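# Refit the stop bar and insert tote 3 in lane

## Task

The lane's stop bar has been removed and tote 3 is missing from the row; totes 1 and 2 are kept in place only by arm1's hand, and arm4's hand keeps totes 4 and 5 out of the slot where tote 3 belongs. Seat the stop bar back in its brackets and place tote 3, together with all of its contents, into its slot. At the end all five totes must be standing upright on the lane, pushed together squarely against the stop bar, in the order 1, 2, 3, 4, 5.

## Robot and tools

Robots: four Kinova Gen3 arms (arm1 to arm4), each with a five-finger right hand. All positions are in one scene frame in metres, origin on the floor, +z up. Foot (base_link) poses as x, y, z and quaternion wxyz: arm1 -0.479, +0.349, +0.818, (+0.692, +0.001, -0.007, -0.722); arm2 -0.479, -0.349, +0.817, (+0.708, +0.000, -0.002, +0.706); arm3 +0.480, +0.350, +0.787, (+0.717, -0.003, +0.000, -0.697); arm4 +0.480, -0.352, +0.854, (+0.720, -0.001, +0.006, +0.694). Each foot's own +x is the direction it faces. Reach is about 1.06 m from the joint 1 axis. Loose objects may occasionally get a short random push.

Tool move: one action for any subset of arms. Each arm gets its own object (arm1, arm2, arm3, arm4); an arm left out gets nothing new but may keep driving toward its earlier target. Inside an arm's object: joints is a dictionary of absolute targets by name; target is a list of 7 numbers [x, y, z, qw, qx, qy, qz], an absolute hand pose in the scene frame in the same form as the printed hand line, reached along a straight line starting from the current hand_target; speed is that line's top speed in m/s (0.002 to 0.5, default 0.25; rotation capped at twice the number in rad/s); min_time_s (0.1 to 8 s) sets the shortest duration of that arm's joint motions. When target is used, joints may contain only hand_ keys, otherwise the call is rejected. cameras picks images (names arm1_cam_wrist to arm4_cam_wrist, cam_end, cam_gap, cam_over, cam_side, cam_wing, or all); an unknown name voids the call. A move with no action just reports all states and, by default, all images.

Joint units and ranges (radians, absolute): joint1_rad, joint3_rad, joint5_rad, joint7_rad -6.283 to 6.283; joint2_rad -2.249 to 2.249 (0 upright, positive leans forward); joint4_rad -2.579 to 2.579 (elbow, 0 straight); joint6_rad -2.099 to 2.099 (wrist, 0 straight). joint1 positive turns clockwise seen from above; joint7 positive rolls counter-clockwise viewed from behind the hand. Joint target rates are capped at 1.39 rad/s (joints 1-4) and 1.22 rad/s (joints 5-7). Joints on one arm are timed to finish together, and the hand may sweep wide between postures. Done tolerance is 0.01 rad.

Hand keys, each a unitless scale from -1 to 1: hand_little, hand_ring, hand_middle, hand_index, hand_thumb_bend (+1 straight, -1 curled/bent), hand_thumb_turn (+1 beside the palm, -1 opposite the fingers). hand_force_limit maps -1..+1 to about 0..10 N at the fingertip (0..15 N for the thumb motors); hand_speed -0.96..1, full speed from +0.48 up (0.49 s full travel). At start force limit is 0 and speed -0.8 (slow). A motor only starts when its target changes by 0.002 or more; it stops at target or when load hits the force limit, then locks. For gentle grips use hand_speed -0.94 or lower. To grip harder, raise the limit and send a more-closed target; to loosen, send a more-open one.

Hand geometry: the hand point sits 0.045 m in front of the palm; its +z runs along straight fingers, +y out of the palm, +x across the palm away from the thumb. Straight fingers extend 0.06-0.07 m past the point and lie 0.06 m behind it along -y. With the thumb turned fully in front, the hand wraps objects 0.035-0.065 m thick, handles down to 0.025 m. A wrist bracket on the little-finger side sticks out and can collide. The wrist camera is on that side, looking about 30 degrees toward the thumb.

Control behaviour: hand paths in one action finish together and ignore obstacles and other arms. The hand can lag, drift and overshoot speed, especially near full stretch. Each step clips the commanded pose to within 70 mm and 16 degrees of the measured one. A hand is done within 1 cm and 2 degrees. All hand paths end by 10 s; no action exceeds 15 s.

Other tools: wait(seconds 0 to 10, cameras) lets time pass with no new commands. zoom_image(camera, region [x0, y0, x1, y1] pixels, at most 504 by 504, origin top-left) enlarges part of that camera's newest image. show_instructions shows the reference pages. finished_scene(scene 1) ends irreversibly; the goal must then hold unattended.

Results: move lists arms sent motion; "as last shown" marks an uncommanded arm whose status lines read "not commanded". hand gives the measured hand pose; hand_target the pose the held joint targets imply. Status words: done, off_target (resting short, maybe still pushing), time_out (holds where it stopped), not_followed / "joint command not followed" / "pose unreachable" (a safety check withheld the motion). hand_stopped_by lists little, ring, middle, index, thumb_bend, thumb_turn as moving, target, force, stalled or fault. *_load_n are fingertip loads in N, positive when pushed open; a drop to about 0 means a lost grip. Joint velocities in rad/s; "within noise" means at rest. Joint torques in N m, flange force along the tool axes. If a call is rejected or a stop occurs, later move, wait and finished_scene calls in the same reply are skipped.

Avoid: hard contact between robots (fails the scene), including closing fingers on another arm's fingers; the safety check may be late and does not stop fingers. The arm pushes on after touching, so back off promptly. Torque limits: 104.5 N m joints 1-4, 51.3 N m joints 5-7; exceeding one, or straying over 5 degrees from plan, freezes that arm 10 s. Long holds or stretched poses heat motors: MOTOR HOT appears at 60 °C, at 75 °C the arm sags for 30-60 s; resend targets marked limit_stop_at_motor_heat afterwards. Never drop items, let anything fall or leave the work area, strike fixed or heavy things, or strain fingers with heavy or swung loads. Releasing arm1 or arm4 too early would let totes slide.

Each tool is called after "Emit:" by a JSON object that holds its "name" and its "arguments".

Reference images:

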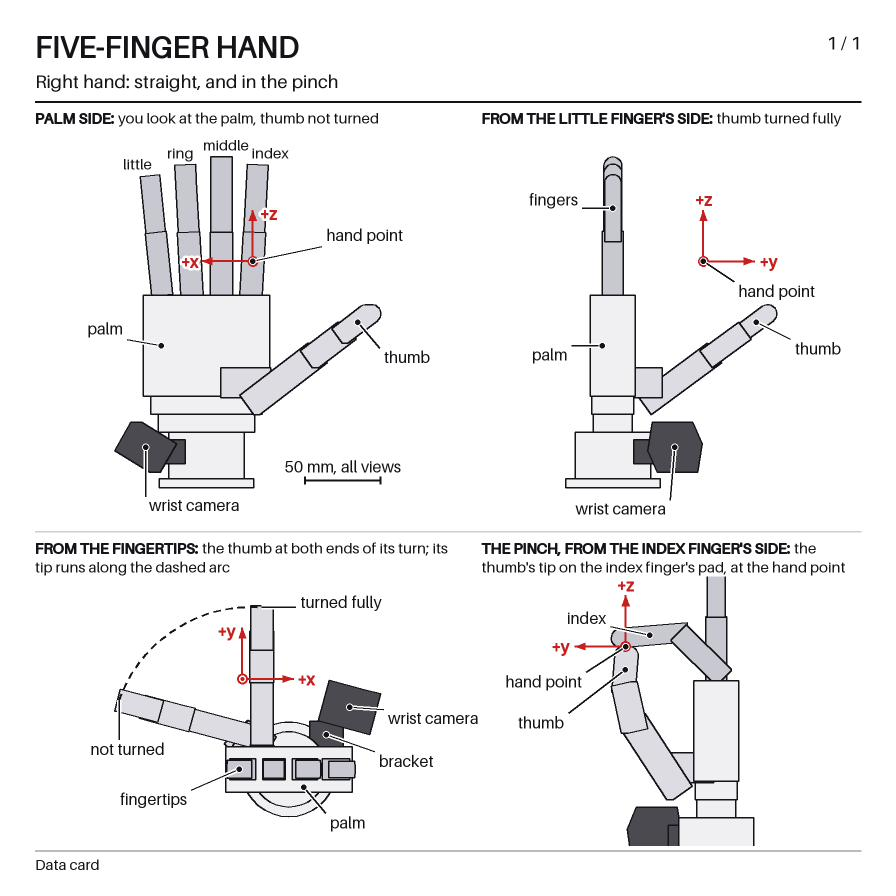

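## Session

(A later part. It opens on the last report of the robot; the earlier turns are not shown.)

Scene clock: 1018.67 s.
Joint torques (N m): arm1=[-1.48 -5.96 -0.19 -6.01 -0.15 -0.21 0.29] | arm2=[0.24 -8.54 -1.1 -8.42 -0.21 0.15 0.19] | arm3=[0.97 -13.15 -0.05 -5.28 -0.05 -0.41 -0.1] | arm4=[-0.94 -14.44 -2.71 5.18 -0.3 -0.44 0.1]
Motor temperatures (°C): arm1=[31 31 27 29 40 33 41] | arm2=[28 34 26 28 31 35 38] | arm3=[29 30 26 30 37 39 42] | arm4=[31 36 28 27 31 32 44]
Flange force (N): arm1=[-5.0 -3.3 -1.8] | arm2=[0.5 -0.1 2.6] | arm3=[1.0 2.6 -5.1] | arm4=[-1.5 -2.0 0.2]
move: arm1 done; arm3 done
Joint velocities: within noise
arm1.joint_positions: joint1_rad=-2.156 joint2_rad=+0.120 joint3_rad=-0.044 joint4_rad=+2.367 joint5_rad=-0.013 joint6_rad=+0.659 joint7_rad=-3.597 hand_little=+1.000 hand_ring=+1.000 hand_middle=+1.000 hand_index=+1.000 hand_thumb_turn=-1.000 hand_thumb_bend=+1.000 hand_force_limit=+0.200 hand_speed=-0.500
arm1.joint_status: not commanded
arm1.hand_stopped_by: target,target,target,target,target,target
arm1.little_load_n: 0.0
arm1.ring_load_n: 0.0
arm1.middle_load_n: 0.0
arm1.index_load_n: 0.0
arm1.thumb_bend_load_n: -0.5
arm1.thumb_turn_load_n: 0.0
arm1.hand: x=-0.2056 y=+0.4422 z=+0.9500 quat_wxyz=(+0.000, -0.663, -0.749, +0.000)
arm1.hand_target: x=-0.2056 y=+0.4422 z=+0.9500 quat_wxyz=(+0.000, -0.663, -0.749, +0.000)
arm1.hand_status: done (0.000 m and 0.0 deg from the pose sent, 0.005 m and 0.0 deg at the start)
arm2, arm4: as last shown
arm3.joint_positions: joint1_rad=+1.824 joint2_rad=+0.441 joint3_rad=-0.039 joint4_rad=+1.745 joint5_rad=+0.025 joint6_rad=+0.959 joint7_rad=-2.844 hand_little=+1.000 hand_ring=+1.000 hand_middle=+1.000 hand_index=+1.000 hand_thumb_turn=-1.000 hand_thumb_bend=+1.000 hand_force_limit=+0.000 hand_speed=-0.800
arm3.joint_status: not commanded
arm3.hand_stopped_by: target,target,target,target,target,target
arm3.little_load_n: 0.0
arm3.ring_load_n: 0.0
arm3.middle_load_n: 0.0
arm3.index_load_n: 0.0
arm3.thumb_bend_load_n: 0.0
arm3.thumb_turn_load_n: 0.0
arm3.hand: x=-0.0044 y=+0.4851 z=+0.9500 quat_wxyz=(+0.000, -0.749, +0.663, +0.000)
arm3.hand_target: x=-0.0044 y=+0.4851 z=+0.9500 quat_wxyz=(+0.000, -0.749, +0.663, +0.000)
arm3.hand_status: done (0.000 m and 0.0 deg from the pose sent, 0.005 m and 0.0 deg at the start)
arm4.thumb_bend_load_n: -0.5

Emit:
{"name": "move", "arguments": {"arm1": {"target":[-0.2016,0.4427,0.95,0,0.6626,0.7489,0],"speed":0.02}, "arm3": {"target":[-0.0084,0.4846,0.95,0,-0.7489,0.6626,0],"speed":0.02}, "cameras": []}}

Emit:
{"name": "move", "arguments": {"arm1": {"target":[-0.1976,0.4432,0.95,0,0.6626,0.7489,0],"speed":0.02}, "arm3": {"target":[-0.0124,0.4841,0.95,0,-0.7489,0.6626,0],"speed":0.02}, "cameras": ["arm1_cam_wrist","arm3_cam_wrist","cam_side"]}}

Emit:
{"name": "zoom_image", "arguments": {"camera": "cam_side", "region": [150, 280, 330, 430]}}

Scene clock: 1023.40 s.
Joint torques (N m): arm1=[-1.38 -6.02 -0.23 -6.08 -0.18 -0.14 0.28] | arm2=[0.19 -8.54 -1.06 -8.5 -0.22 0.13 0.2] | arm3=[0.92 -13.27 -0.11 -5.32 -0.04 -0.39 -0.1] | arm4=[-1.06 -14.42 -2.73 5.26 -0.3 -0.5 0.08]
Motor temperatures (°C): arm1=[31 31 27 29 40 33 41] | arm2=[28 34 26 28 31 35 38] | arm3=[29 30 26 30 37 39 42] | arm4=[31 36 28 27 31 32 44]
Flange force (N): arm1=[-5.0 -3.7 -1.6] | arm2=[0.8 -0.2 2.8] | arm3=[1.0 2.5 -5.0] | arm4=[-1.3 -2.6 0.3]
move: arm1 done; arm3 done
Joint velocities: within noise
arm1.joint_positions: joint1_rad=-2.152 joint2_rad=+0.128 joint3_rad=-0.041 joint4_rad=+2.357 joint5_rad=-0.013 joint6_rad=+0.661 joint7_rad=-3.589 hand_little=+1.000 hand_ring=+1.000 hand_middle=+1.000 hand_index=+1.000 hand_thumb_turn=-1.000 hand_thumb_bend=+1.000 hand_force_limit=+0.200 hand_speed=-0.500
arm1.joint_status: not commanded
arm1.hand_stopped_by: target,target,target,target,target,target
arm1.little_load_n: 0.0
arm1.ring_load_n: 0.0
arm1.middle_load_n: 0.0
arm1.index_load_n: 0.0
arm1.thumb_bend_load_n: 0.0
arm1.thumb_turn_load_n: 0.0
arm1.hand: x=-0.2016 y=+0.4427 z=+0.9500 quat_wxyz=(+0.000, -0.663, -0.749, +0.000)
arm1.hand_target: x=-0.2016 y=+0.4427 z=+0.9500 quat_wxyz=(+0.000, -0.663, -0.749, +0.000)
arm1.hand_status: done (0.000 m and 0.0 deg from the pose sent, 0.004 m and 0.0 deg at the start)
arm2.joint_positions: joint1_rad=+0.215 joint2_rad=+0.086 joint3_rad=-0.606 joint4_rad=+1.239 joint5_rad=+0.047 joint6_rad=+1.833 joint7_rad=-1.944 hand_little=+1.000 hand_ring=+1.000 hand_middle=+1.000 hand_index=+1.000 hand_thumb_turn=-1.000 hand_thumb_bend=+1.000 hand_force_limit=+0.000 hand_speed=-0.800
arm2.joint_status: not commanded
arm2.hand_stopped_by: target,target,target,target,target,target
arm2.little_load_n: 0.0
arm2.ring_load_n: 0.0
arm2.middle_load_n: 0.0
arm2.index_load_n: 0.0
arm2.thumb_bend_load_n: 0.0
arm2.thumb_turn_load_n: 0.0
arm2.hand: x=-0.6200 y=+0.0000 z=+1.2800 quat_wxyz=(+0.000, +0.707, -0.707, +0.000)
arm2.hand_target: x=-0.6200 y=+0.0000 z=+1.2800 quat_wxyz=(+0.000, +0.707, -0.707, +0.000)
arm2.hand_status: not commanded
arm3.joint_positions: joint1_rad=+1.821 joint2_rad=+0.449 joint3_rad=-0.039 joint4_rad=+1.732 joint5_rad=+0.026 joint6_rad=+0.964 joint7_rad=-2.847 hand_little=+1.000 hand_ring=+1.000 hand_middle=+1.000 hand_index=+1.000 hand_thumb_turn=-1.000 hand_thumb_bend=+1.000 hand_force_limit=+0.000 hand_speed=-0.800
arm3.joint_status: not commanded
arm3.hand_stopped_by: target,target,target,target,target,target
arm3.little_load_n: 0.0
arm3.ring_load_n: 0.0
arm3.middle_load_n: 0.0
arm3.index_load_n: 0.0
arm3.thumb_bend_load_n: 0.0
arm3.thumb_turn_load_n: 0.0
arm3.hand: x=-0.0084 y=+0.4846 z=+0.9500 quat_wxyz=(+0.000, -0.749, +0.663, +0.000)
arm3.hand_target: x=-0.0084 y=+0.4846 z=+0.9500 quat_wxyz=(+0.000, -0.749, +0.663, +0.000)
arm3.hand_status: done (0.000 m and 0.0 deg from the pose sent, 0.004 m and 0.0 deg at the start)
arm4.joint_positions: joint1_rad=+0.012 joint2_rad=+0.642 joint3_rad=+2.089 joint4_rad=-1.891 joint5_rad=+0.676 joint6_rad=-1.014 joint7_rad=+0.266 hand_little=+1.000 hand_ring=+1.000 hand_middle=+1.000 hand_index=+1.000 hand_thumb_turn=+1.000 hand_thumb_bend=+1.000 hand_force_limit=+0.000 hand_speed=-0.800
arm4.joint_status: not commanded
arm4.hand_stopped_by: target,target,target,target,target,target
arm4.little_load_n: 0.0
arm4.ring_load_n: 0.0
arm4.middle_load_n: 0.0
arm4.index_load_n: 0.0
arm4.thumb_bend_load_n: 0.0
arm4.thumb_turn_load_n: -0.5
arm4.hand: x=+0.1852 y=-0.0026 z=+0.9913 quat_wxyz=(+0.001, -0.707, +0.707, +0.000)
arm4.hand_target: x=+0.1852 y=-0.0026 z=+0.9913 quat_wxyz=(+0.001, -0.707, +0.707, +0.000)
arm4.hand_status: not commanded

Scene clock: 1024.37 s.
Joint torques (N m): arm1=[-1.4 -6.31 -0.24 -5.98 -0.17 -0.18 0.24] | arm2=[0.25 -8.49 -1.05 -8.44 -0.2 0.16 0.18] | arm3=[0.95 -13.45 0 -5.39 -0.05 -0.42 -0.1] | arm4=[-1.05 -14.43 -2.74 5.14 -0.33 -0.47 0.07]
Motor temperatures (°C): arm1=[31 31 27 29 40 33 41] | arm2=[28 34 26 28 31 35 38] | arm3=[29 30 26 30 37 39 42] | arm4=[31 36 28 27 31 32 44]
Flange force (N): arm1=[-5.0 -3.1 -1.6] | arm2=[0.7 -0.1 2.7] | arm3=[1.1 2.4 -5.0] | arm4=[-1.7 -2.3 0.1]
move: arm1 done; arm3 done
Joint velocities: within noise
arm1.joint_positions: joint1_rad=-2.147 joint2_rad=+0.136 joint3_rad=-0.038 joint4_rad=+2.347 joint5_rad=-0.013 joint6_rad=+0.663 joint7_rad=-3.582 hand_little=+1.000 hand_ring=+1.000 hand_middle=+1.000 hand_index=+1.000 hand_thumb_turn=-1.000 hand_thumb_bend=+1.000 hand_force_limit=+0.200 hand_speed=-0.500
arm1.joint_status: not commanded
arm1.hand_stopped_by: target,target,target,target,target,target
arm1.little_load_n: 0.0
arm1.ring_load_n: 0.0
arm1.middle_load_n: 0.0
arm1.index_load_n: 0.0
arm1.thumb_bend_load_n: 0.0
arm1.thumb_turn_load_n: 0.0
arm1.hand: x=-0.1976 y=+0.4432 z=+0.9500 quat_wxyz=(+0.000, -0.663, -0.749, +0.000)
arm1.hand_target: x=-0.1976 y=+0.4432 z=+0.9500 quat_wxyz=(+0.000, -0.663, -0.749, +0.000)
arm1.hand_status: done (0.000 m and 0.0 deg from the pose sent, 0.004 m and 0.0 deg at the start)
arm2, arm4: as last shown
arm3.joint_positions: joint1_rad=+1.818 joint2_rad=+0.456 joint3_rad=-0.039 joint4_rad=+1.719 joint5_rad=+0.026 joint6_rad=+0.969 joint7_rad=-2.850 hand_little=+1.000 hand_ring=+1.000 hand_middle=+1.000 hand_index=+1.000 hand_thumb_turn=-1.000 hand_thumb_bend=+1.000 hand_force_limit=+0.000 hand_speed=-0.800
arm3.joint_status: not commanded
arm3.hand_stopped_by: target,target,target,target,target,target
arm3.little_load_n: 0.0
arm3.ring_load_n: 0.0
arm3.middle_load_n: 0.0
arm3.index_load_n: 0.0
arm3.thumb_bend_load_n: -0.5
arm3.thumb_turn_load_n: 0.0
arm3.hand: x=-0.0124 y=+0.4841 z=+0.9500 quat_wxyz=(+0.000, -0.749, +0.663, +0.000)
arm3.hand_target: x=-0.0124 y=+0.4841 z=+0.9500 quat_wxyz=(+0.000, -0.749, +0.663, +0.000)
arm3.hand_status: done (0.000 m and 0.0 deg from the pose sent, 0.004 m and 0.0 deg at the start)
arm4.index_load_n: 0.5
arm4.thumb_turn_load_n: 0.0

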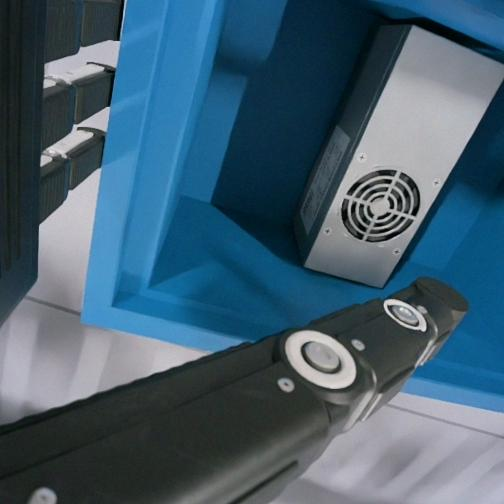

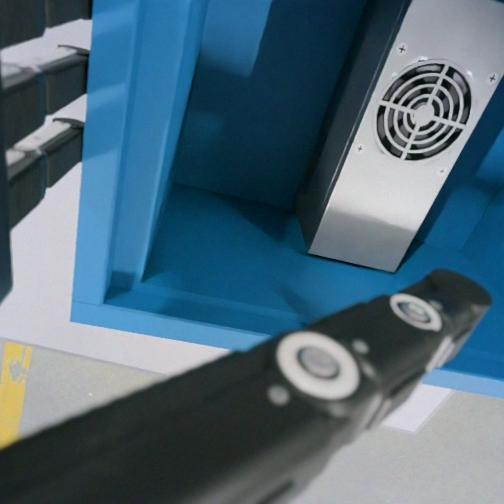

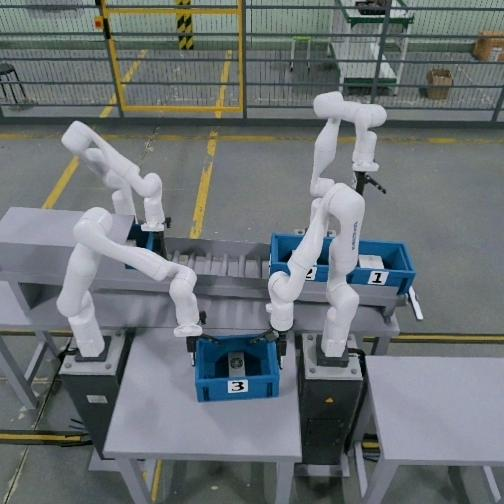

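Scaled by 2.800.

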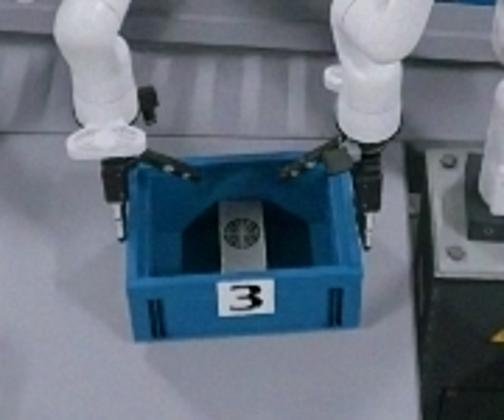

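Emit:
{"name": "move", "arguments": {"arm1": {"target":[-0.1941,0.4436,0.95,0,0.6626,0.7489,0],"speed":0.02}, "arm3": {"target":[-0.0154,0.4837,0.95,0,-0.7489,0.6626,0],"speed":0.02}, "cameras": []}}

Emit:
{"name": "move", "arguments": {"arm1": {"target":[-0.1911,0.4440,0.95,0,0.6626,0.7489,0],"speed":0.02}, "arm3": {"target":[-0.0184,0.4833,0.95,0,-0.7489,0.6626,0],"speed":0.02}, "cameras": ["arm1_cam_wrist","arm3_cam_wrist","cam_side"]}}

Emit:
{"name": "zoom_image", "arguments": {"camera": "cam_side", "region": [150, 280, 330, 430]}}

Scene clock: 1030.60 s.
Joint torques (N m): arm1=[0.75 -7.68 2.36 -18.28 3.43 -9.73 1.17] | arm2=[0.17 -8.54 -1.06 -8.44 -0.19 0.14 0.19] | arm3=[-3.66 -11.72 -4.42 -14.29 -1.9 -8.74 0.66] | arm4=[-1.01 -14.43 -2.66 5.16 -0.34 -0.42 0.07]
Motor temperatures (°C): arm1=[31 31 27 29 40 33 41] | arm2=[28 34 26 28 31 35 38] | arm3=[29 30 26 30 37 39 42] | arm4=[31 36 28 27 31 32 44]
Flange force (N): arm1=[-2.5 -31.3 -18.1] | arm2=[0.7 -0.2 2.7] | arm3=[0.9 -20.9 -17.5] | arm4=[-1.6 -2.2 0.0]
move: arm1 done; arm3 done
Joint velocities: within noise
arm1.joint_positions: joint1_rad=-2.143 joint2_rad=+0.142 joint3_rad=-0.036 joint4_rad=+2.339 joint5_rad=-0.013 joint6_rad=+0.665 joint7_rad=-3.576 hand_little=+1.000 hand_ring=+1.000 hand_middle=+1.000 hand_index=+1.000 hand_thumb_turn=-1.000 hand_thumb_bend=+1.000 hand_force_limit=+0.200 hand_speed=-0.500
arm1.joint_status: not commanded
arm1.hand_stopped_by: target,target,target,target,target,target
arm1.little_load_n: 0.0
arm1.ring_load_n: 0.5
arm1.middle_load_n: 0.5
arm1.index_load_n: 1.5
arm1.thumb_bend_load_n: 0.0
arm1.thumb_turn_load_n: 0.0
arm1.hand: x=-0.1941 y=+0.4436 z=+0.9500 quat_wxyz=(+0.000, -0.663, -0.749, +0.000)
arm1.hand_target: x=-0.1941 y=+0.4436 z=+0.9500 quat_wxyz=(+0.000, -0.663, -0.749, +0.000)
arm1.hand_status: done (0.000 m and 0.0 deg from the pose sent, 0.004 m and 0.0 deg at the start)
arm2, arm4: as last shown
arm3.joint_positions: joint1_rad=+1.816 joint2_rad=+0.462 joint3_rad=-0.039 joint4_rad=+1.710 joint5_rad=+0.026 joint6_rad=+0.974 joint7_rad=-2.853 hand_little=+1.000 hand_ring=+1.000 hand_middle=+1.000 hand_index=+1.000 hand_thumb_turn=-1.000 hand_thumb_bend=+1.000 hand_force_limit=+0.000 hand_speed=-0.800
arm3.joint_status: not commanded
arm3.hand_stopped_by: target,target,target,target,target,target
arm3.little_load_n: 0.0
arm3.ring_load_n: 0.0
arm3.middle_load_n: 0.0
arm3.index_load_n: 1.0
arm3.thumb_bend_load_n: 0.0
arm3.thumb_turn_load_n: 0.0
arm3.hand: x=-0.0154 y=+0.4837 z=+0.9500 quat_wxyz=(+0.000, -0.749, +0.663, +0.000)
arm3.hand_target: x=-0.0154 y=+0.4837 z=+0.9500 quat_wxyz=(+0.000, -0.749, +0.663, +0.000)
arm3.hand_status: done (0.000 m and 0.0 deg from the pose sent, 0.003 m and 0.0 deg at the start)
arm4.index_load_n: 0.0

Scene clock: 1031.57 s.
Joint torques (N m): arm1=[4.55 -8.22 7.04 -32.88 8.59 -21.99 1.96] | arm2=[0.2 -8.5 -1.02 -8.48 -0.25 0.14 0.18] | arm3=[-8.73 -7.62 -9.27 -26.77 -3.98 -21.29 1.39] | arm4=[-0.96 -14.43 -2.69 5.11 -0.34 -0.47 0.13]
Motor temperatures (°C): arm1=[31 31 27 29 40 33 41] | arm2=[28 34 26 28 31 35 38] | arm3=[29 30 26 30 37 39 42] | arm4=[31 36 28 27 31 32 44]
Flange force (N): arm1=[3.5 -67.6 -44.1] | arm2=[0.7 -0.1 2.8] | arm3=[3.5 -54.7 -39.7] | arm4=[-1.6 -1.9 0.2]
move: arm1 done; arm3 done
Joint velocities: within noise
arm1.joint_positions: joint1_rad=-2.140 joint2_rad=+0.148 joint3_rad=-0.034 joint4_rad=+2.331 joint5_rad=-0.013 joint6_rad=+0.667 joint7_rad=-3.571 hand_little=+1.000 hand_ring=+1.000 hand_middle=+1.000 hand_index=+1.000 hand_thumb_turn=-1.000 hand_thumb_bend=+1.000 hand_force_limit=+0.200 hand_speed=-0.500
arm1.joint_status: not commanded
arm1.hand_stopped_by: target,target,target,target,target,target
arm1.little_load_n: -0.5
arm1.ring_load_n: 0.0
arm1.middle_load_n: 1.5
arm1.index_load_n: 2.5
arm1.thumb_bend_load_n: -0.5
arm1.thumb_turn_load_n: 0.0
arm1.hand: x=-0.1911 y=+0.4440 z=+0.9500 quat_wxyz=(+0.000, -0.663, -0.749, +0.000)
arm1.hand_target: x=-0.1911 y=+0.4440 z=+0.9500 quat_wxyz=(+0.000, -0.663, -0.749, +0.000)
arm1.hand_status: done (0.000 m and 0.0 deg from the pose sent, 0.003 m and 0.0 deg at the start)
arm2, arm4: as last shown
arm2.index_load_n: 0.5
arm3.joint_positions: joint1_rad=+1.814 joint2_rad=+0.467 joint3_rad=-0.039 joint4_rad=+1.700 joint5_rad=+0.026 joint6_rad=+0.978 joint7_rad=-2.855 hand_little=+1.000 hand_ring=+1.000 hand_middle=+1.000 hand_index=+1.000 hand_thumb_turn=-1.000 hand_thumb_bend=+1.000 hand_force_limit=+0.000 hand_speed=-0.800
arm3.joint_status: not commanded
arm3.hand_stopped_by: target,target,target,target,target,target
arm3.little_load_n: 0.0
arm3.ring_load_n: 0.0
arm3.middle_load_n: 1.0
arm3.index_load_n: 2.0
arm3.thumb_bend_load_n: 0.0
arm3.thumb_turn_load_n: 0.0
arm3.hand: x=-0.0184 y=+0.4833 z=+0.9500 quat_wxyz=(+0.000, -0.749, +0.663, +0.000)
arm3.hand_target: x=-0.0184 y=+0.4833 z=+0.9500 quat_wxyz=(+0.000, -0.749, +0.663, +0.000)
arm3.hand_status: done (0.000 m and 0.0 deg from the pose sent, 0.003 m and 0.0 deg at the start)

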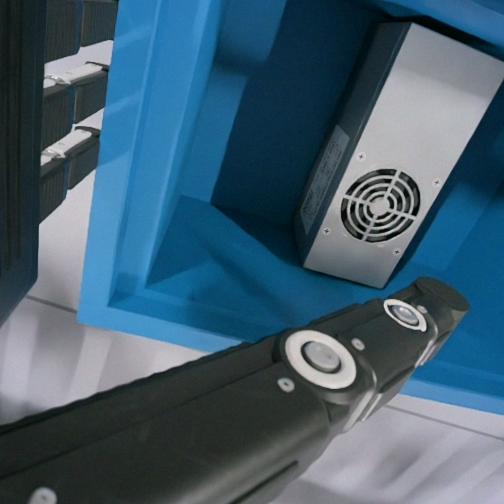

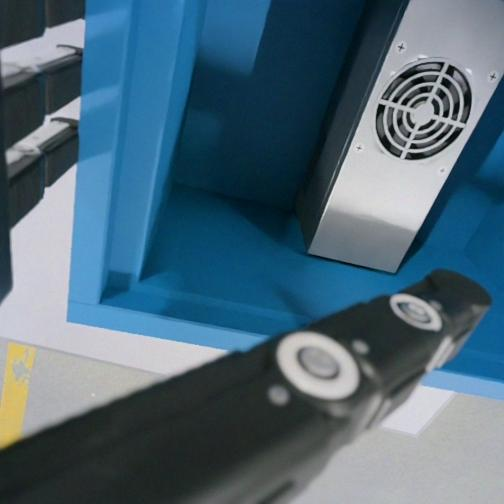

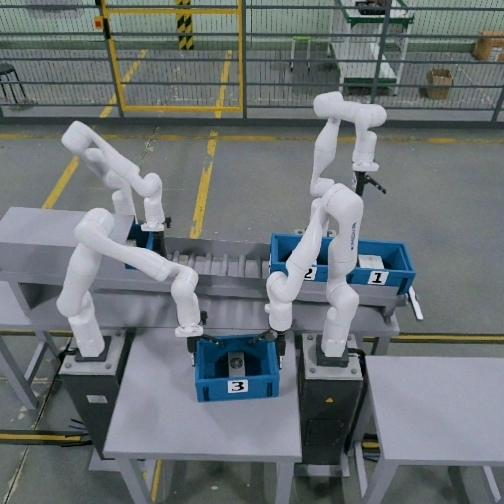

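Scaled by 2.800.

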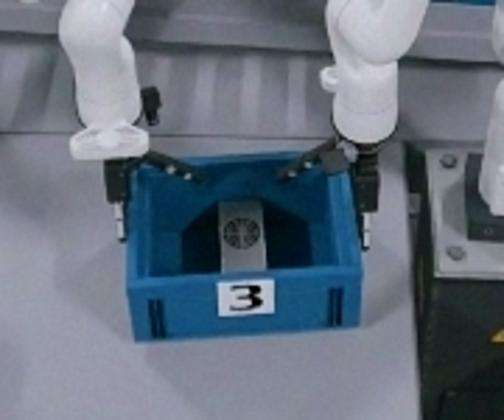

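Emit:
{"name": "move", "arguments": {"arm1": {"target":[-0.1971,0.4433,0.95,0,0.6626,0.7489,0],"speed":0.02}, "arm3": {"target":[-0.0129,0.4840,0.95,0,-0.7489,0.6626,0],"speed":0.02}, "cameras": ["arm3_cam_wrist"]}}

Scene clock: 1037.83 s.
Joint torques (N m): arm1=[-1.4 -6.36 -0.16 -6.33 -0.15 -0.41 0.27] | arm2=[0.19 -8.52 -1.03 -8.5 -0.25 0.14 0.17] | arm3=[0.23 -13.61 -0.81 -6.13 -0.41 -0.91 -0.02] | arm4=[-0.99 -14.44 -2.69 5.15 -0.34 -0.42 0.12]
Motor temperatures (°C): arm1=[31 31 27 30 40 34 41] | arm2=[28 34 26 28 31 35 38] | arm3=[29 30 26 31 37 41 42] | arm4=[31 36 28 27 31 32 44]
Flange force (N): arm1=[-5.0 -3.9 -1.8] | arm2=[0.8 -0.2 2.9] | arm3=[0.2 0.6 -5.0] | arm4=[-1.6 -2.0 0.1]
move: arm1 done; arm3 done
Joint velocities: within noise
arm1.joint_positions: joint1_rad=-2.147 joint2_rad=+0.137 joint3_rad=-0.038 joint4_rad=+2.346 joint5_rad=-0.013 joint6_rad=+0.664 joint7_rad=-3.582 hand_little=+1.000 hand_ring=+1.000 hand_middle=+1.000 hand_index=+1.000 hand_thumb_turn=-1.000 hand_thumb_bend=+1.000 hand_force_limit=+0.200 hand_speed=-0.500
arm1.joint_status: not commanded
arm1.hand_stopped_by: target,target,target,target,target,target
arm1.little_load_n: 0.0
arm1.ring_load_n: 0.0
arm1.middle_load_n: 0.0
arm1.index_load_n: 0.0
arm1.thumb_bend_load_n: -0.5
arm1.thumb_turn_load_n: -0.5
arm1.hand: x=-0.1971 y=+0.4433 z=+0.9500 quat_wxyz=(+0.000, -0.663, -0.749, +0.000)
arm1.hand_target: x=-0.1971 y=+0.4433 z=+0.9500 quat_wxyz=(+0.000, -0.663, -0.749, +0.000)
arm1.hand_status: done (0.000 m and 0.0 deg from the pose sent, 0.006 m and 0.0 deg at the start)
arm2, arm4: as last shown
arm2.index_load_n: 0.0
arm3.joint_positions: joint1_rad=+1.818 joint2_rad=+0.457 joint3_rad=-0.039 joint4_rad=+1.718 joint5_rad=+0.026 joint6_rad=+0.970 joint7_rad=-2.851 hand_little=+1.000 hand_ring=+1.000 hand_middle=+1.000 hand_index=+1.000 hand_thumb_turn=-1.000 hand_thumb_bend=+1.000 hand_force_limit=+0.000 hand_speed=-0.800
arm3.joint_status: not commanded
arm3.hand_stopped_by: target,target,target,target,target,target
arm3.little_load_n: 0.0
arm3.ring_load_n: 0.0
arm3.middle_load_n: 0.0
arm3.index_load_n: 0.0
arm3.thumb_bend_load_n: 0.0
arm3.thumb_turn_load_n: 0.0
arm3.hand: x=-0.0129 y=+0.4840 z=+0.9500 quat_wxyz=(+0.000, -0.749, +0.663, +0.000)
arm3.hand_target: x=-0.0129 y=+0.4840 z=+0.9500 quat_wxyz=(+0.000, -0.749, +0.663, +0.000)
arm3.hand_status: done (0.000 m and 0.0 deg from the pose sent, 0.006 m and 0.0 deg at the start)
arm4.thumb_turn_load_n: -0.5

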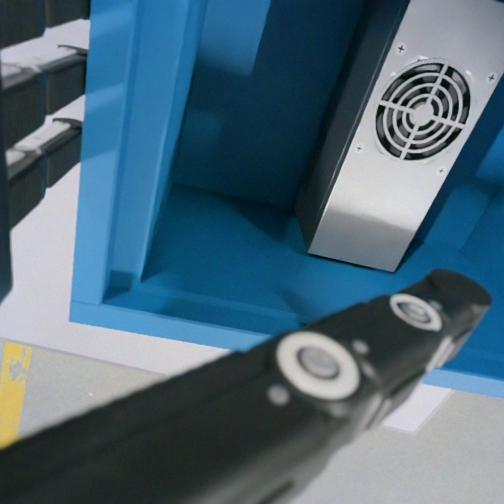

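Emit:
{"name": "move", "arguments": {"arm1": {"target":[-0.1991,0.4430,0.925,0,0.6626,0.7489,0],"speed":0.03}, "arm3": {"target":[-0.0104,0.4843,0.925,0,-0.7489,0.6626,0],"speed":0.03}, "cameras": ["arm3_cam_wrist","cam_side"]}}

Emit:
{"name": "zoom_image", "arguments": {"camera": "cam_side", "region": [150, 280, 330, 430]}}

Scene clock: 1044.77 s.
Joint torques (N m): arm1=[-1.31 -6.83 -0.26 -5.24 -0.18 -0.13 0.23] | arm2=[0.22 -8.53 -1.05 -8.48 -0.26 0.16 0.18] | arm3=[0.98 -13.63 -0.04 -4.94 -0.09 -0.39 -0.05] | arm4=[-1.05 -14.5 -2.7 5.13 -0.34 -0.47 0.05]
Motor temperatures (°C): arm1=[31 31 27 30 40 34 41] | arm2=[28 34 26 28 31 35 38] | arm3=[29 30 26 31 37 41 42] | arm4=[31 36 28 27 31 32 44]
Flange force (N): arm1=[-5.2 -2.8 -1.9] | arm2=[0.7 -0.1 2.8] | arm3=[1.1 3.0 -5.0] | arm4=[-1.8 -2.3 0.2]
move: arm1 done; arm3 done
Joint velocities: within noise
arm1.joint_positions: joint1_rad=-2.151 joint2_rad=+0.203 joint3_rad=-0.040 joint4_rad=+2.394 joint5_rad=-0.010 joint6_rad=+0.550 joint7_rad=-3.589 hand_little=+1.000 hand_ring=+1.000 hand_middle=+1.000 hand_index=+1.000 hand_thumb_turn=-1.000 hand_thumb_bend=+1.000 hand_force_limit=+0.200 hand_speed=-0.500
arm1.joint_status: not commanded
arm1.hand_stopped_by: target,target,target,target,target,target
arm1.little_load_n: 0.0
arm1.ring_load_n: 0.0
arm1.middle_load_n: 0.0
arm1.index_load_n: 0.0
arm1.thumb_bend_load_n: 0.0
arm1.thumb_turn_load_n: 0.0
arm1.hand: x=-0.1991 y=+0.4430 z=+0.9250 quat_wxyz=(+0.000, -0.663, -0.749, +0.000)
arm1.hand_target: x=-0.1991 y=+0.4430 z=+0.9250 quat_wxyz=(+0.000, -0.663, -0.749, +0.000)
arm1.hand_status: done (0.000 m and 0.0 deg from the pose sent, 0.025 m and 0.0 deg at the start)
arm2, arm4: as last shown
arm2.ring_load_n: -0.5
arm3.joint_positions: joint1_rad=+1.819 joint2_rad=+0.488 joint3_rad=-0.039 joint4_rad=+1.762 joint5_rad=+0.029 joint6_rad=+0.895 joint7_rad=-2.852 hand_little=+1.000 hand_ring=+1.000 hand_middle=+1.000 hand_index=+1.000 hand_thumb_turn=-1.000 hand_thumb_bend=+1.000 hand_force_limit=+0.000 hand_speed=-0.800
arm3.joint_status: not commanded
arm3.hand_stopped_by: target,target,target,target,target,target
arm3.little_load_n: 0.0
arm3.ring_load_n: 0.0
arm3.middle_load_n: 0.0
arm3.index_load_n: 0.0
arm3.thumb_bend_load_n: 0.0
arm3.thumb_turn_load_n: 0.0
arm3.hand: x=-0.0104 y=+0.4843 z=+0.9250 quat_wxyz=(+0.000, -0.749, +0.663, +0.000)
arm3.hand_target: x=-0.0104 y=+0.4843 z=+0.9250 quat_wxyz=(+0.000, -0.749, +0.663, +0.000)
arm3.hand_status: done (0.000 m and 0.0 deg from the pose sent, 0.025 m and 0.0 deg at the start)
arm4.thumb_turn_load_n: 0.0

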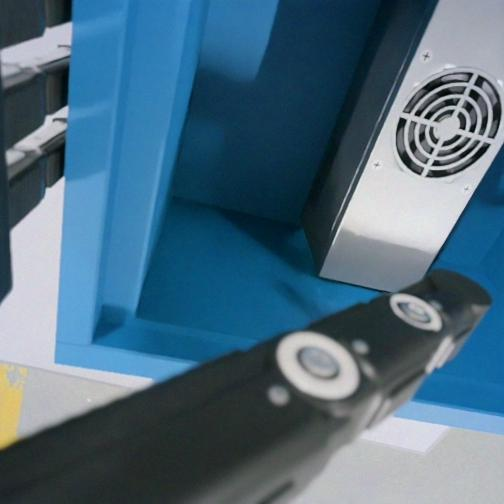

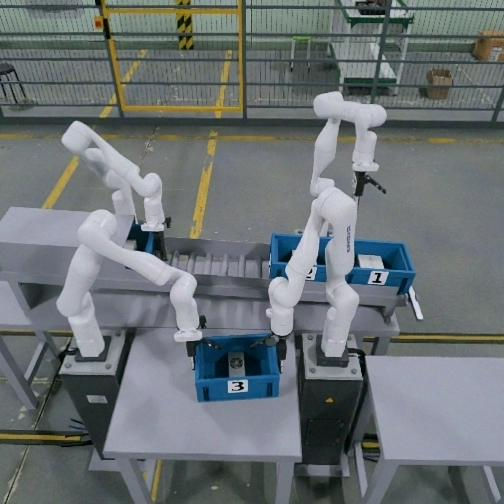

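Scaled by 2.800.

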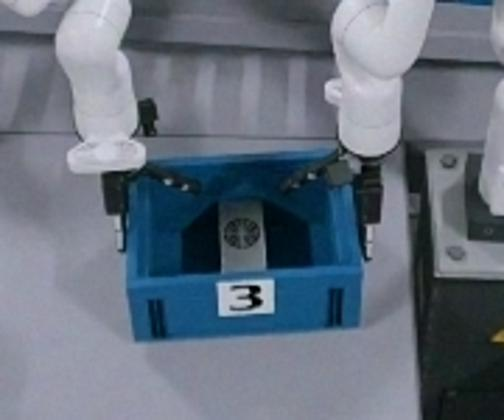

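Emit:
{"name": "move", "arguments": {"arm1": {"target":[-0.1991,0.4430,0.919,0,0.6626,0.7489,0],"speed":0.02}, "arm3": {"target":[-0.0104,0.4843,0.919,0,-0.7489,0.6626,0],"speed":0.02}, "cameras": []}}

Emit:
{"name": "move", "arguments": {"arm1": {"target":[-0.1991,0.4430,0.915,0,0.6626,0.7489,0],"speed":0.02}, "arm3": {"target":[-0.0104,0.4843,0.915,0,-0.7489,0.6626,0],"speed":0.02}, "cameras": ["cam_side"]}}

Emit:
{"name": "zoom_image", "arguments": {"camera": "cam_side", "region": [180, 310, 300, 410]}}

Scene clock: 1050.17 s.
Joint torques (N m): arm1=[-1.3 -6.83 -0.25 -5.03 -0.21 -0.12 0.23] | arm2=[0.2 -8.52 -1 -8.48 -0.24 0.16 0.18] | arm3=[0.94 -13.66 -0.04 -4.85 -0.03 -0.4 -0.07] | arm4=[-1.02 -14.39 -2.68 5.2 -0.33 -0.45 0.08]
Motor temperatures (°C): arm1=[31 31 27 30 40 34 41] | arm2=[28 34 26 28 31 35 38] | arm3=[29 30 26 31 37 41 42] | arm4=[31 36 28 27 31 32 44]
Flange force (N): arm1=[-5.4 -2.9 -2.4] | arm2=[0.7 -0.1 2.9] | arm3=[1.0 2.9 -5.1] | arm4=[-1.4 -2.4 0.1]
move: arm1 done; arm3 done
Joint velocities: within noise
arm1.joint_positions: joint1_rad=-2.152 joint2_rad=+0.221 joint3_rad=-0.040 joint4_rad=+2.403 joint5_rad=-0.009 joint6_rad=+0.522 joint7_rad=-3.590 hand_little=+1.000 hand_ring=+1.000 hand_middle=+1.000 hand_index=+1.000 hand_thumb_turn=-1.000 hand_thumb_bend=+1.000 hand_force_limit=+0.200 hand_speed=-0.500
arm1.joint_status: not commanded
arm1.hand_stopped_by: target,target,target,target,target,target
arm1.little_load_n: 0.0
arm1.ring_load_n: 0.5
arm1.middle_load_n: 0.0
arm1.index_load_n: 0.0
arm1.thumb_bend_load_n: 0.0
arm1.thumb_turn_load_n: 0.0
arm1.hand: x=-0.1991 y=+0.4430 z=+0.9190 quat_wxyz=(+0.000, -0.663, -0.749, +0.000)
arm1.hand_target: x=-0.1991 y=+0.4430 z=+0.9190 quat_wxyz=(+0.000, -0.663, -0.749, +0.000)
arm1.hand_status: done (0.000 m and 0.0 deg from the pose sent, 0.006 m and 0.0 deg at the start)
arm2, arm4: as last shown
arm2.ring_load_n: 0.0
arm2.index_load_n: -0.5
arm3.joint_positions: joint1_rad=+1.819 joint2_rad=+0.498 joint3_rad=-0.039 joint4_rad=+1.770 joint5_rad=+0.030 joint6_rad=+0.878 joint7_rad=-2.852 hand_little=+1.000 hand_ring=+1.000 hand_middle=+1.000 hand_index=+1.000 hand_thumb_turn=-1.000 hand_thumb_bend=+1.000 hand_force_limit=+0.000 hand_speed=-0.800
arm3.joint_status: not commanded
arm3.hand_stopped_by: target,target,target,target,target,target
arm3.little_load_n: 0.0
arm3.ring_load_n: 0.0
arm3.middle_load_n: 0.0
arm3.index_load_n: 0.0
arm3.thumb_bend_load_n: 0.0
arm3.thumb_turn_load_n: 0.0
arm3.hand: x=-0.0104 y=+0.4843 z=+0.9190 quat_wxyz=(+0.000, -0.749, +0.663, +0.000)
arm3.hand_target: x=-0.0104 y=+0.4843 z=+0.9190 quat_wxyz=(+0.000, -0.749, +0.663, +0.000)
arm3.hand_status: done (0.000 m and 0.0 deg from the pose sent, 0.006 m and 0.0 deg at the start)

Scene clock: 1051.13 s.
Joint torques (N m): arm1=[-1.39 -6.94 -0.24 -4.98 -0.14 -0.16 0.31] | arm2=[0.25 -8.52 -1.07 -8.53 -0.23 0.15 0.16] | arm3=[1.06 -13.81 -0.03 -4.94 -0.06 -0.4 -0.05] | arm4=[-1.02 -14.42 -2.75 5.21 -0.37 -0.44 0.07]
Motor temperatures (°C): arm1=[31 31 27 30 40 34 41] | arm2=[28 34 26 28 31 35 38] | arm3=[29 30 26 31 37 41 42] | arm4=[31 36 28 27 31 32 44]
Flange force (N): arm1=[-5.5 -3.0 -2.6] | arm2=[0.8 -0.2 3.0] | arm3=[1.4 2.8 -4.7] | arm4=[-1.6 -2.3 0.3]
move: arm1 done; arm3 done
Joint velocities: within noise
arm1.joint_positions: joint1_rad=-2.152 joint2_rad=+0.233 joint3_rad=-0.040 joint4_rad=+2.409 joint5_rad=-0.008 joint6_rad=+0.504 joint7_rad=-3.591 hand_little=+1.000 hand_ring=+1.000 hand_middle=+1.000 hand_index=+1.000 hand_thumb_turn=-1.000 hand_thumb_bend=+1.000 hand_force_limit=+0.200 hand_speed=-0.500
arm1.joint_status: not commanded
arm1.hand_stopped_by: target,target,target,target,target,target
arm1.little_load_n: 0.0
arm1.ring_load_n: 0.0
arm1.middle_load_n: 0.0
arm1.index_load_n: 0.0
arm1.thumb_bend_load_n: 0.0
arm1.thumb_turn_load_n: 0.0
arm1.hand: x=-0.1991 y=+0.4430 z=+0.9150 quat_wxyz=(+0.000, -0.663, -0.749, +0.000)
arm1.hand_target: x=-0.1991 y=+0.4430 z=+0.9150 quat_wxyz=(+0.000, -0.663, -0.749, +0.000)
arm1.hand_status: done (0.000 m and 0.0 deg from the pose sent, 0.004 m and 0.0 deg at the start)
arm2, arm4: as last shown
arm2.ring_load_n: 0.5
arm2.index_load_n: 0.0
arm3.joint_positions: joint1_rad=+1.819 joint2_rad=+0.504 joint3_rad=-0.039 joint4_rad=+1.775 joint5_rad=+0.030 joint6_rad=+0.866 joint7_rad=-2.853 hand_little=+1.000 hand_ring=+1.000 hand_middle=+1.000 hand_index=+1.000 hand_thumb_turn=-1.000 hand_thumb_bend=+1.000 hand_force_limit=+0.000 hand_speed=-0.800
arm3.joint_status: not commanded
arm3.hand_stopped_by: target,target,target,target,target,target
arm3.little_load_n: 0.0
arm3.ring_load_n: 0.0
arm3.middle_load_n: 0.0
arm3.index_load_n: 0.0
arm3.thumb_bend_load_n: 0.0
arm3.thumb_turn_load_n: 0.0
arm3.hand: x=-0.0104 y=+0.4843 z=+0.9150 quat_wxyz=(+0.000, -0.749, +0.663, +0.000)
arm3.hand_target: x=-0.0104 y=+0.4843 z=+0.9150 quat_wxyz=(+0.000, -0.749, +0.663, +0.000)
arm3.hand_status: done (0.000 m and 0.0 deg from the pose sent, 0.004 m and 0.0 deg at the start)

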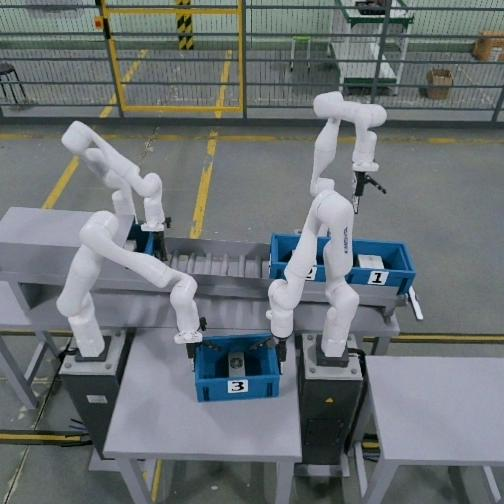

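Scaled by 4.200.

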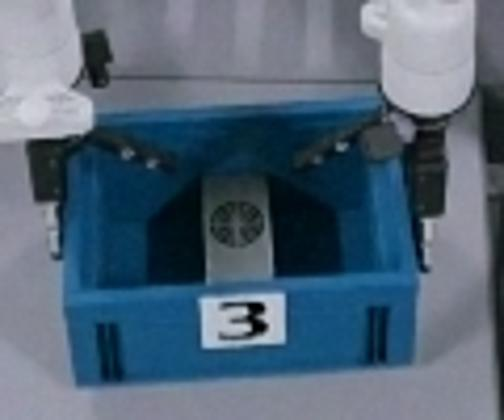

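Emit:
{"name": "move", "arguments": {"arm1": {"target":[-0.1991,0.4430,0.911,0,0.6626,0.7489,0],"speed":0.02}, "arm3": {"target":[-0.0104,0.4843,0.911,0,-0.7489,0.6626,0],"speed":0.02}, "cameras": []}}

Emit:
{"name": "move", "arguments": {"arm1": {"target":[-0.1991,0.4430,0.908,0,0.6626,0.7489,0],"speed":0.02}, "arm3": {"target":[-0.0104,0.4843,0.908,0,-0.7489,0.6626,0],"speed":0.02}, "cameras": ["cam_side"]}}

Scene clock: 1057.07 s.
Joint torques (N m): arm1=[-1.34 -7.22 -0.29 -4.81 -0.22 -0.22 0.27] | arm2=[0.21 -8.54 -1.05 -8.45 -0.21 0.15 0.2] | arm3=[0.98 -13.76 -0.11 -4.82 -0.05 -0.4 -0.06] | arm4=[-1.03 -14.37 -2.68 5.25 -0.36 -0.45 0.03]
Motor temperatures (°C): arm1=[31 31 27 30 40 34 41] | arm2=[28 34 26 28 31 35 38] | arm3=[29 30 26 31 37 41 42] | arm4=[31 36 28 27 31 32 44]
Flange force (N): arm1=[-5.4 -2.4 -2.4] | arm2=[0.6 0.0 2.7] | arm3=[1.2 2.8 -4.9] | arm4=[-1.4 -2.6 0.1]
move: arm1 done; arm3 done
Joint velocities: within noise
arm1.joint_positions: joint1_rad=-2.153 joint2_rad=+0.246 joint3_rad=-0.040 joint4_rad=+2.415 joint5_rad=-0.007 joint6_rad=+0.485 joint7_rad=-3.592 hand_little=+1.000 hand_ring=+1.000 hand_middle=+1.000 hand_index=+1.000 hand_thumb_turn=-1.000 hand_thumb_bend=+1.000 hand_force_limit=+0.200 hand_speed=-0.500
arm1.joint_status: not commanded
arm1.hand_stopped_by: target,target,target,target,target,target
arm1.little_load_n: 0.0
arm1.ring_load_n: 0.0
arm1.middle_load_n: 0.0
arm1.index_load_n: 0.0
arm1.thumb_bend_load_n: 0.0
arm1.thumb_turn_load_n: 0.0
arm1.hand: x=-0.1991 y=+0.4430 z=+0.9110 quat_wxyz=(+0.000, -0.663, -0.749, +0.000)
arm1.hand_target: x=-0.1991 y=+0.4430 z=+0.9110 quat_wxyz=(+0.000, -0.663, -0.749, +0.000)
arm1.hand_status: done (0.000 m and 0.0 deg from the pose sent, 0.004 m and 0.0 deg at the start)
arm2.joint_positions: joint1_rad=+0.215 joint2_rad=+0.086 joint3_rad=-0.606 joint4_rad=+1.239 joint5_rad=+0.047 joint6_rad=+1.833 joint7_rad=-1.944 hand_little=+1.000 hand_ring=+1.000 hand_middle=+1.000 hand_index=+1.000 hand_thumb_turn=-1.000 hand_thumb_bend=+1.000 hand_force_limit=+0.000 hand_speed=-0.800
arm2.joint_status: not commanded
arm2.hand_stopped_by: target,target,target,target,target,target
arm2.little_load_n: 0.0
arm2.ring_load_n: 0.0
arm2.middle_load_n: 0.0
arm2.index_load_n: 0.0
arm2.thumb_bend_load_n: 0.0
arm2.thumb_turn_load_n: 0.0
arm2.hand: x=-0.6200 y=+0.0000 z=+1.2800 quat_wxyz=(+0.000, +0.707, -0.707, +0.000)
arm2.hand_target: x=-0.6200 y=+0.0000 z=+1.2800 quat_wxyz=(+0.000, +0.707, -0.707, +0.000)
arm2.hand_status: not commanded
arm3.joint_positions: joint1_rad=+1.819 joint2_rad=+0.510 joint3_rad=-0.039 joint4_rad=+1.780 joint5_rad=+0.031 joint6_rad=+0.855 joint7_rad=-2.853 hand_little=+1.000 hand_ring=+1.000 hand_middle=+1.000 hand_index=+1.000 hand_thumb_turn=-1.000 hand_thumb_bend=+1.000 hand_force_limit=+0.000 hand_speed=-0.800
arm3.joint_status: not commanded
arm3.hand_stopped_by: target,target,target,target,target,target
arm3.little_load_n: 0.0
arm3.ring_load_n: 0.0
arm3.middle_load_n: 0.0
arm3.index_load_n: 0.0
arm3.thumb_bend_load_n: 0.0
arm3.thumb_turn_load_n: 0.0
arm3.hand: x=-0.0104 y=+0.4843 z=+0.9110 quat_wxyz=(+0.000, -0.749, +0.663, +0.000)
arm3.hand_target: x=-0.0104 y=+0.4843 z=+0.9110 quat_wxyz=(+0.000, -0.749, +0.663, +0.000)
arm3.hand_status: done (0.000 m and 0.0 deg from the pose sent, 0.004 m and 0.0 deg at the start)
arm4.joint_positions: joint1_rad=+0.012 joint2_rad=+0.642 joint3_rad=+2.089 joint4_rad=-1.891 joint5_rad=+0.676 joint6_rad=-1.014 joint7_rad=+0.266 hand_little=+1.000 hand_ring=+1.000 hand_middle=+1.000 hand_index=+1.000 hand_thumb_turn=+1.000 hand_thumb_bend=+1.000 hand_force_limit=+0.000 hand_speed=-0.800
arm4.joint_status: not commanded
arm4.hand_stopped_by: target,target,target,target,target,target
arm4.little_load_n: 0.0
arm4.ring_load_n: 0.0
arm4.middle_load_n: 0.0
arm4.index_load_n: 0.0
arm4.thumb_bend_load_n: 0.0
arm4.thumb_turn_load_n: 0.0
arm4.hand: x=+0.1852 y=-0.0026 z=+0.9913 quat_wxyz=(+0.001, -0.707, +0.707, +0.000)
arm4.hand_target: x=+0.1852 y=-0.0026 z=+0.9913 quat_wxyz=(+0.001, -0.707, +0.707, +0.000)
arm4.hand_status: not commanded

Scene clock: 1058.03 s.
Joint torques (N m): arm1=[-1.32 -7.1 -0.32 -4.65 -0.14 -0.15 0.29] | arm2=[0.23 -8.53 -1.04 -8.45 -0.21 0.15 0.19] | arm3=[1.03 -13.81 -0.03 -4.7 -0.07 -0.41 -0.02] | arm4=[-0.98 -14.4 -2.72 5.18 -0.33 -0.48 0.01]
Motor temperatures (°C): arm1=[31 31 27 30 40 34 41] | arm2=[28 34 26 28 31 35 38] | arm3=[29 30 26 31 37 41 42] | arm4=[31 36 28 27 31 32 44]
Flange force (N): arm1=[-5.4 -2.6 -2.9] | arm2=[0.7 -0.1 2.7] | arm3=[1.3 3.2 -5.0] | arm4=[-1.6 -2.3 0.1]
move: arm1 done; arm3 done
Joint velocities: within noise
arm1.joint_positions: joint1_rad=-2.153 joint2_rad=+0.255 joint3_rad=-0.040 joint4_rad=+2.420 joint5_rad=-0.007 joint6_rad=+0.471 joint7_rad=-3.593 hand_little=+1.000 hand_ring=+1.000 hand_middle=+1.000 hand_index=+1.000 hand_thumb_turn=-1.000 hand_thumb_bend=+1.000 hand_force_limit=+0.200 hand_speed=-0.500
arm1.joint_status: not commanded
arm1.hand_stopped_by: target,target,target,target,target,target
arm1.little_load_n: -0.5
arm1.ring_load_n: 0.0
arm1.middle_load_n: 0.0
arm1.index_load_n: 0.0
arm1.thumb_bend_load_n: 0.0
arm1.thumb_turn_load_n: 0.0
arm1.hand: x=-0.1991 y=+0.4430 z=+0.9080 quat_wxyz=(+0.000, -0.663, -0.749, +0.000)
arm1.hand_target: x=-0.1991 y=+0.4430 z=+0.9080 quat_wxyz=(+0.000, -0.663, -0.749, +0.000)
arm1.hand_status: done (0.000 m and 0.0 deg from the pose sent, 0.003 m and 0.0 deg at the start)
arm2, arm4: as last shown
arm3.joint_positions: joint1_rad=+1.819 joint2_rad=+0.515 joint3_rad=-0.039 joint4_rad=+1.784 joint5_rad=+0.031 joint6_rad=+0.846 joint7_rad=-2.854 hand_little=+1.000 hand_ring=+1.000 hand_middle=+1.000 hand_index=+1.000 hand_thumb_turn=-1.000 hand_thumb_bend=+1.000 hand_force_limit=+0.000 hand_speed=-0.800
arm3.joint_status: not commanded
arm3.hand_stopped_by: target,target,target,target,target,target
arm3.little_load_n: 0.0
arm3.ring_load_n: 0.0
arm3.middle_load_n: 0.0
arm3.index_load_n: 0.0
arm3.thumb_bend_load_n: 0.0
arm3.thumb_turn_load_n: 0.0
arm3.hand: x=-0.0104 y=+0.4843 z=+0.9080 quat_wxyz=(+0.000, -0.749, +0.663, +0.000)
arm3.hand_target: x=-0.0104 y=+0.4843 z=+0.9080 quat_wxyz=(+0.000, -0.749, +0.663, +0.000)
arm3.hand_status: done (0.000 m and 0.0 deg from the pose sent, 0.003 m and 0.0 deg at the start)

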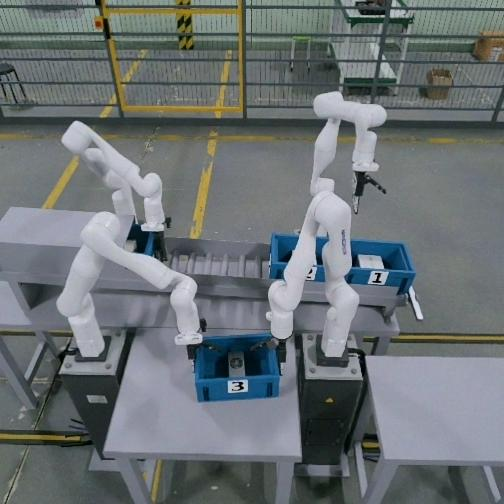

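Emit:
{"name": "move", "arguments": {"arm1": {"target":[-0.1973,0.4433,0.905,0,0.6626,0.7489,0],"speed":0.02,"joints":{"hand_thumb_bend":-0.6,"hand_force_limit":-0.6,"hand_speed":-0.85}}, "arm3": {"target":[-0.0125,0.4840,0.905,0,-0.7489,0.6626,0],"speed":0.02,"joints":{"hand_thumb_bend":-0.6,"hand_force_limit":-0.6,"hand_speed":-0.85}}, "cameras": ["cam_side","arm1_cam_wrist","arm3_cam_wrist"]}}

Emit:
{"name": "zoom_image", "arguments": {"camera": "cam_side", "region": [180, 310, 300, 410]}}

Scene clock: 1075.60 s.
Joint torques (N m): arm1=[-0.71 -7.56 0.7 -8.5 0.56 -2.85 0.56] | arm2=[0.18 -8.53 -1.04 -8.44 -0.23 0.19 0.16] | arm3=[0.03 -13.09 -1.01 -6.81 -0.22 -2.21 0.1] | arm4=[-1.01 -14.44 -2.66 5.18 -0.34 -0.45 0.08]
Motor temperatures (°C): arm1=[31 31 27 30 40 33 41] | arm2=[28 34 26 28 31 35 38] | arm3=[29 30 26 31 37 41 42] | arm4=[31 36 28 27 31 32 44]
Flange force (N): arm1=[-4.8 -11.1 -8.8] | arm2=[0.7 -0.3 2.8] | arm3=[1.5 -3.0 -8.8] | arm4=[-1.5 -2.3 0.1]
move: arm1 done; arm3 done
Joint velocities: within noise
arm1.joint_positions: joint1_rad=-2.151 joint2_rad=+0.268 joint3_rad=-0.040 joint4_rad=+2.419 joint5_rad=-0.006 joint6_rad=+0.459 joint7_rad=-3.591 hand_little=+1.000 hand_ring=+1.000 hand_middle=+1.000 hand_index=+1.000 hand_thumb_turn=-1.000 hand_thumb_bend=-0.600 hand_force_limit=-0.600 hand_speed=-0.850
arm1.joint_status: all done
arm1.hand_stopped_by: target,target,target,target,target,target
arm1.little_load_n: 0.0
arm1.ring_load_n: 0.0
arm1.middle_load_n: 0.0
arm1.index_load_n: 0.0
arm1.thumb_bend_load_n: 0.0
arm1.thumb_turn_load_n: 0.0
arm1.hand: x=-0.1973 y=+0.4433 z=+0.9050 quat_wxyz=(+0.000, -0.663, -0.749, +0.000)
arm1.hand_target: x=-0.1973 y=+0.4433 z=+0.9050 quat_wxyz=(+0.000, -0.663, -0.749, +0.000)
arm1.hand_status: done (0.000 m and 0.0 deg from the pose sent, 0.004 m and 0.0 deg at the start)
arm2, arm4: as last shown
arm2.ring_load_n: 0.5
arm3.joint_positions: joint1_rad=+1.818 joint2_rad=+0.523 joint3_rad=-0.038 joint4_rad=+1.780 joint5_rad=+0.031 joint6_rad=+0.841 joint7_rad=-2.855 hand_little=+1.000 hand_ring=+1.000 hand_middle=+1.000 hand_index=+1.000 hand_thumb_turn=-1.000 hand_thumb_bend=-0.600 hand_force_limit=-0.600 hand_speed=-0.850
arm3.joint_status: all done
arm3.hand_stopped_by: target,target,target,target,target,target
arm3.little_load_n: -0.5
arm3.ring_load_n: 0.0
arm3.middle_load_n: 0.0
arm3.index_load_n: 0.0
arm3.thumb_bend_load_n: 0.0
arm3.thumb_turn_load_n: 0.0
arm3.hand: x=-0.0125 y=+0.4840 z=+0.9050 quat_wxyz=(+0.000, -0.749, +0.663, +0.000)
arm3.hand_target: x=-0.0125 y=+0.4840 z=+0.9050 quat_wxyz=(+0.000, -0.749, +0.663, +0.000)
arm3.hand_status: done (0.000 m and 0.0 deg from the pose sent, 0.004 m and 0.0 deg at the start)
arm4.middle_load_n: -0.5
pictures: arm1_cam_wrist, arm3_cam_wrist, cam_side

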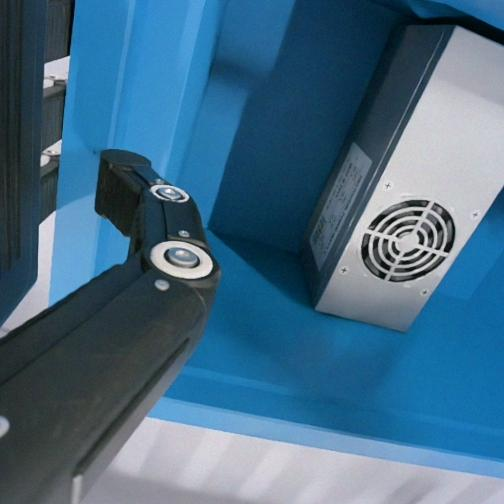

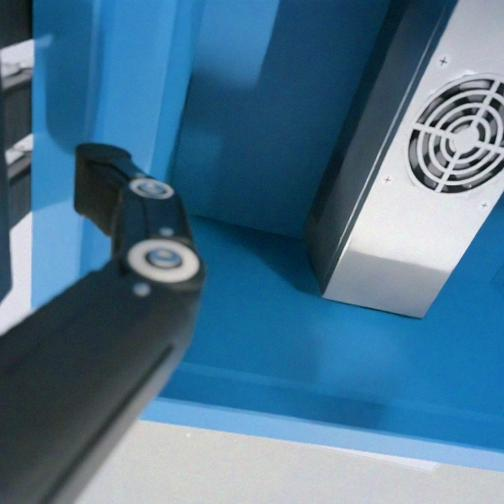

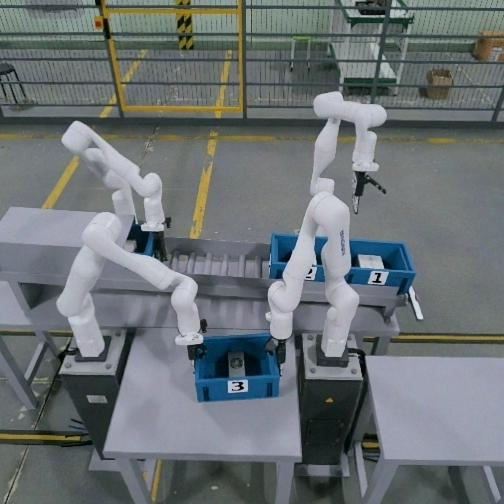

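Scaled by 4.200.

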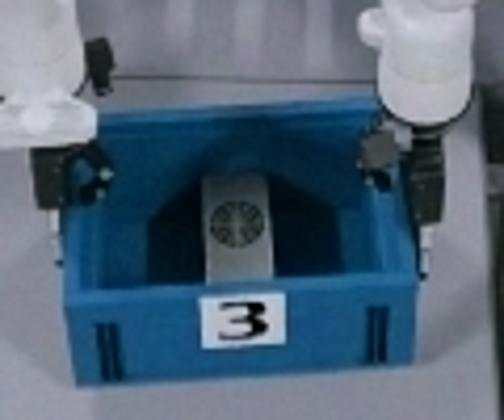

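Emit:
{"name": "zoom_image", "arguments": {"camera": "arm1_cam_wrist", "region": [40, 100, 240, 300]}}

Emit:
{"name": "zoom_image", "arguments": {"camera": "arm3_cam_wrist", "region": [20, 100, 220, 300]}}

Emit:
{"name": "zoom_image", "arguments": {"camera": "cam_side", "region": [250, 330, 300, 380]}}

Scaled by 2.520.

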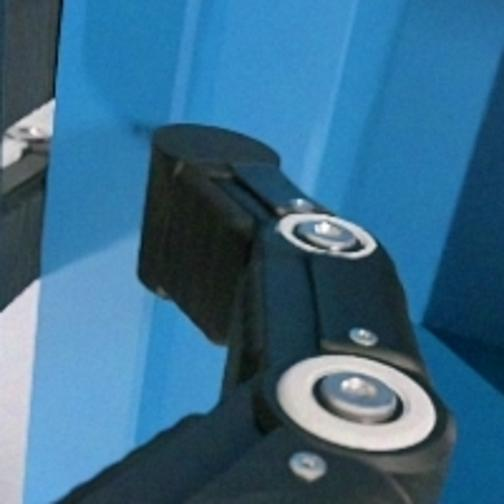

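Scaled by 2.520.

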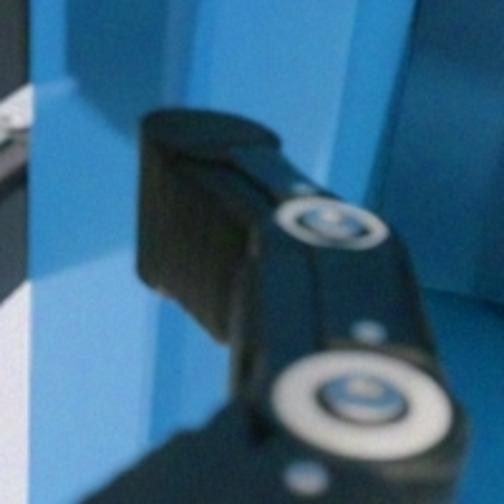

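Scaled by 10.080.

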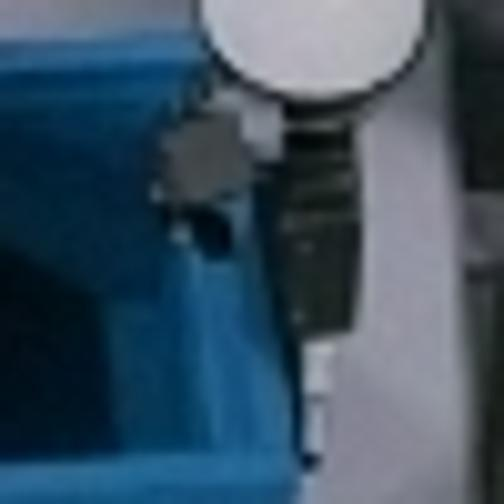

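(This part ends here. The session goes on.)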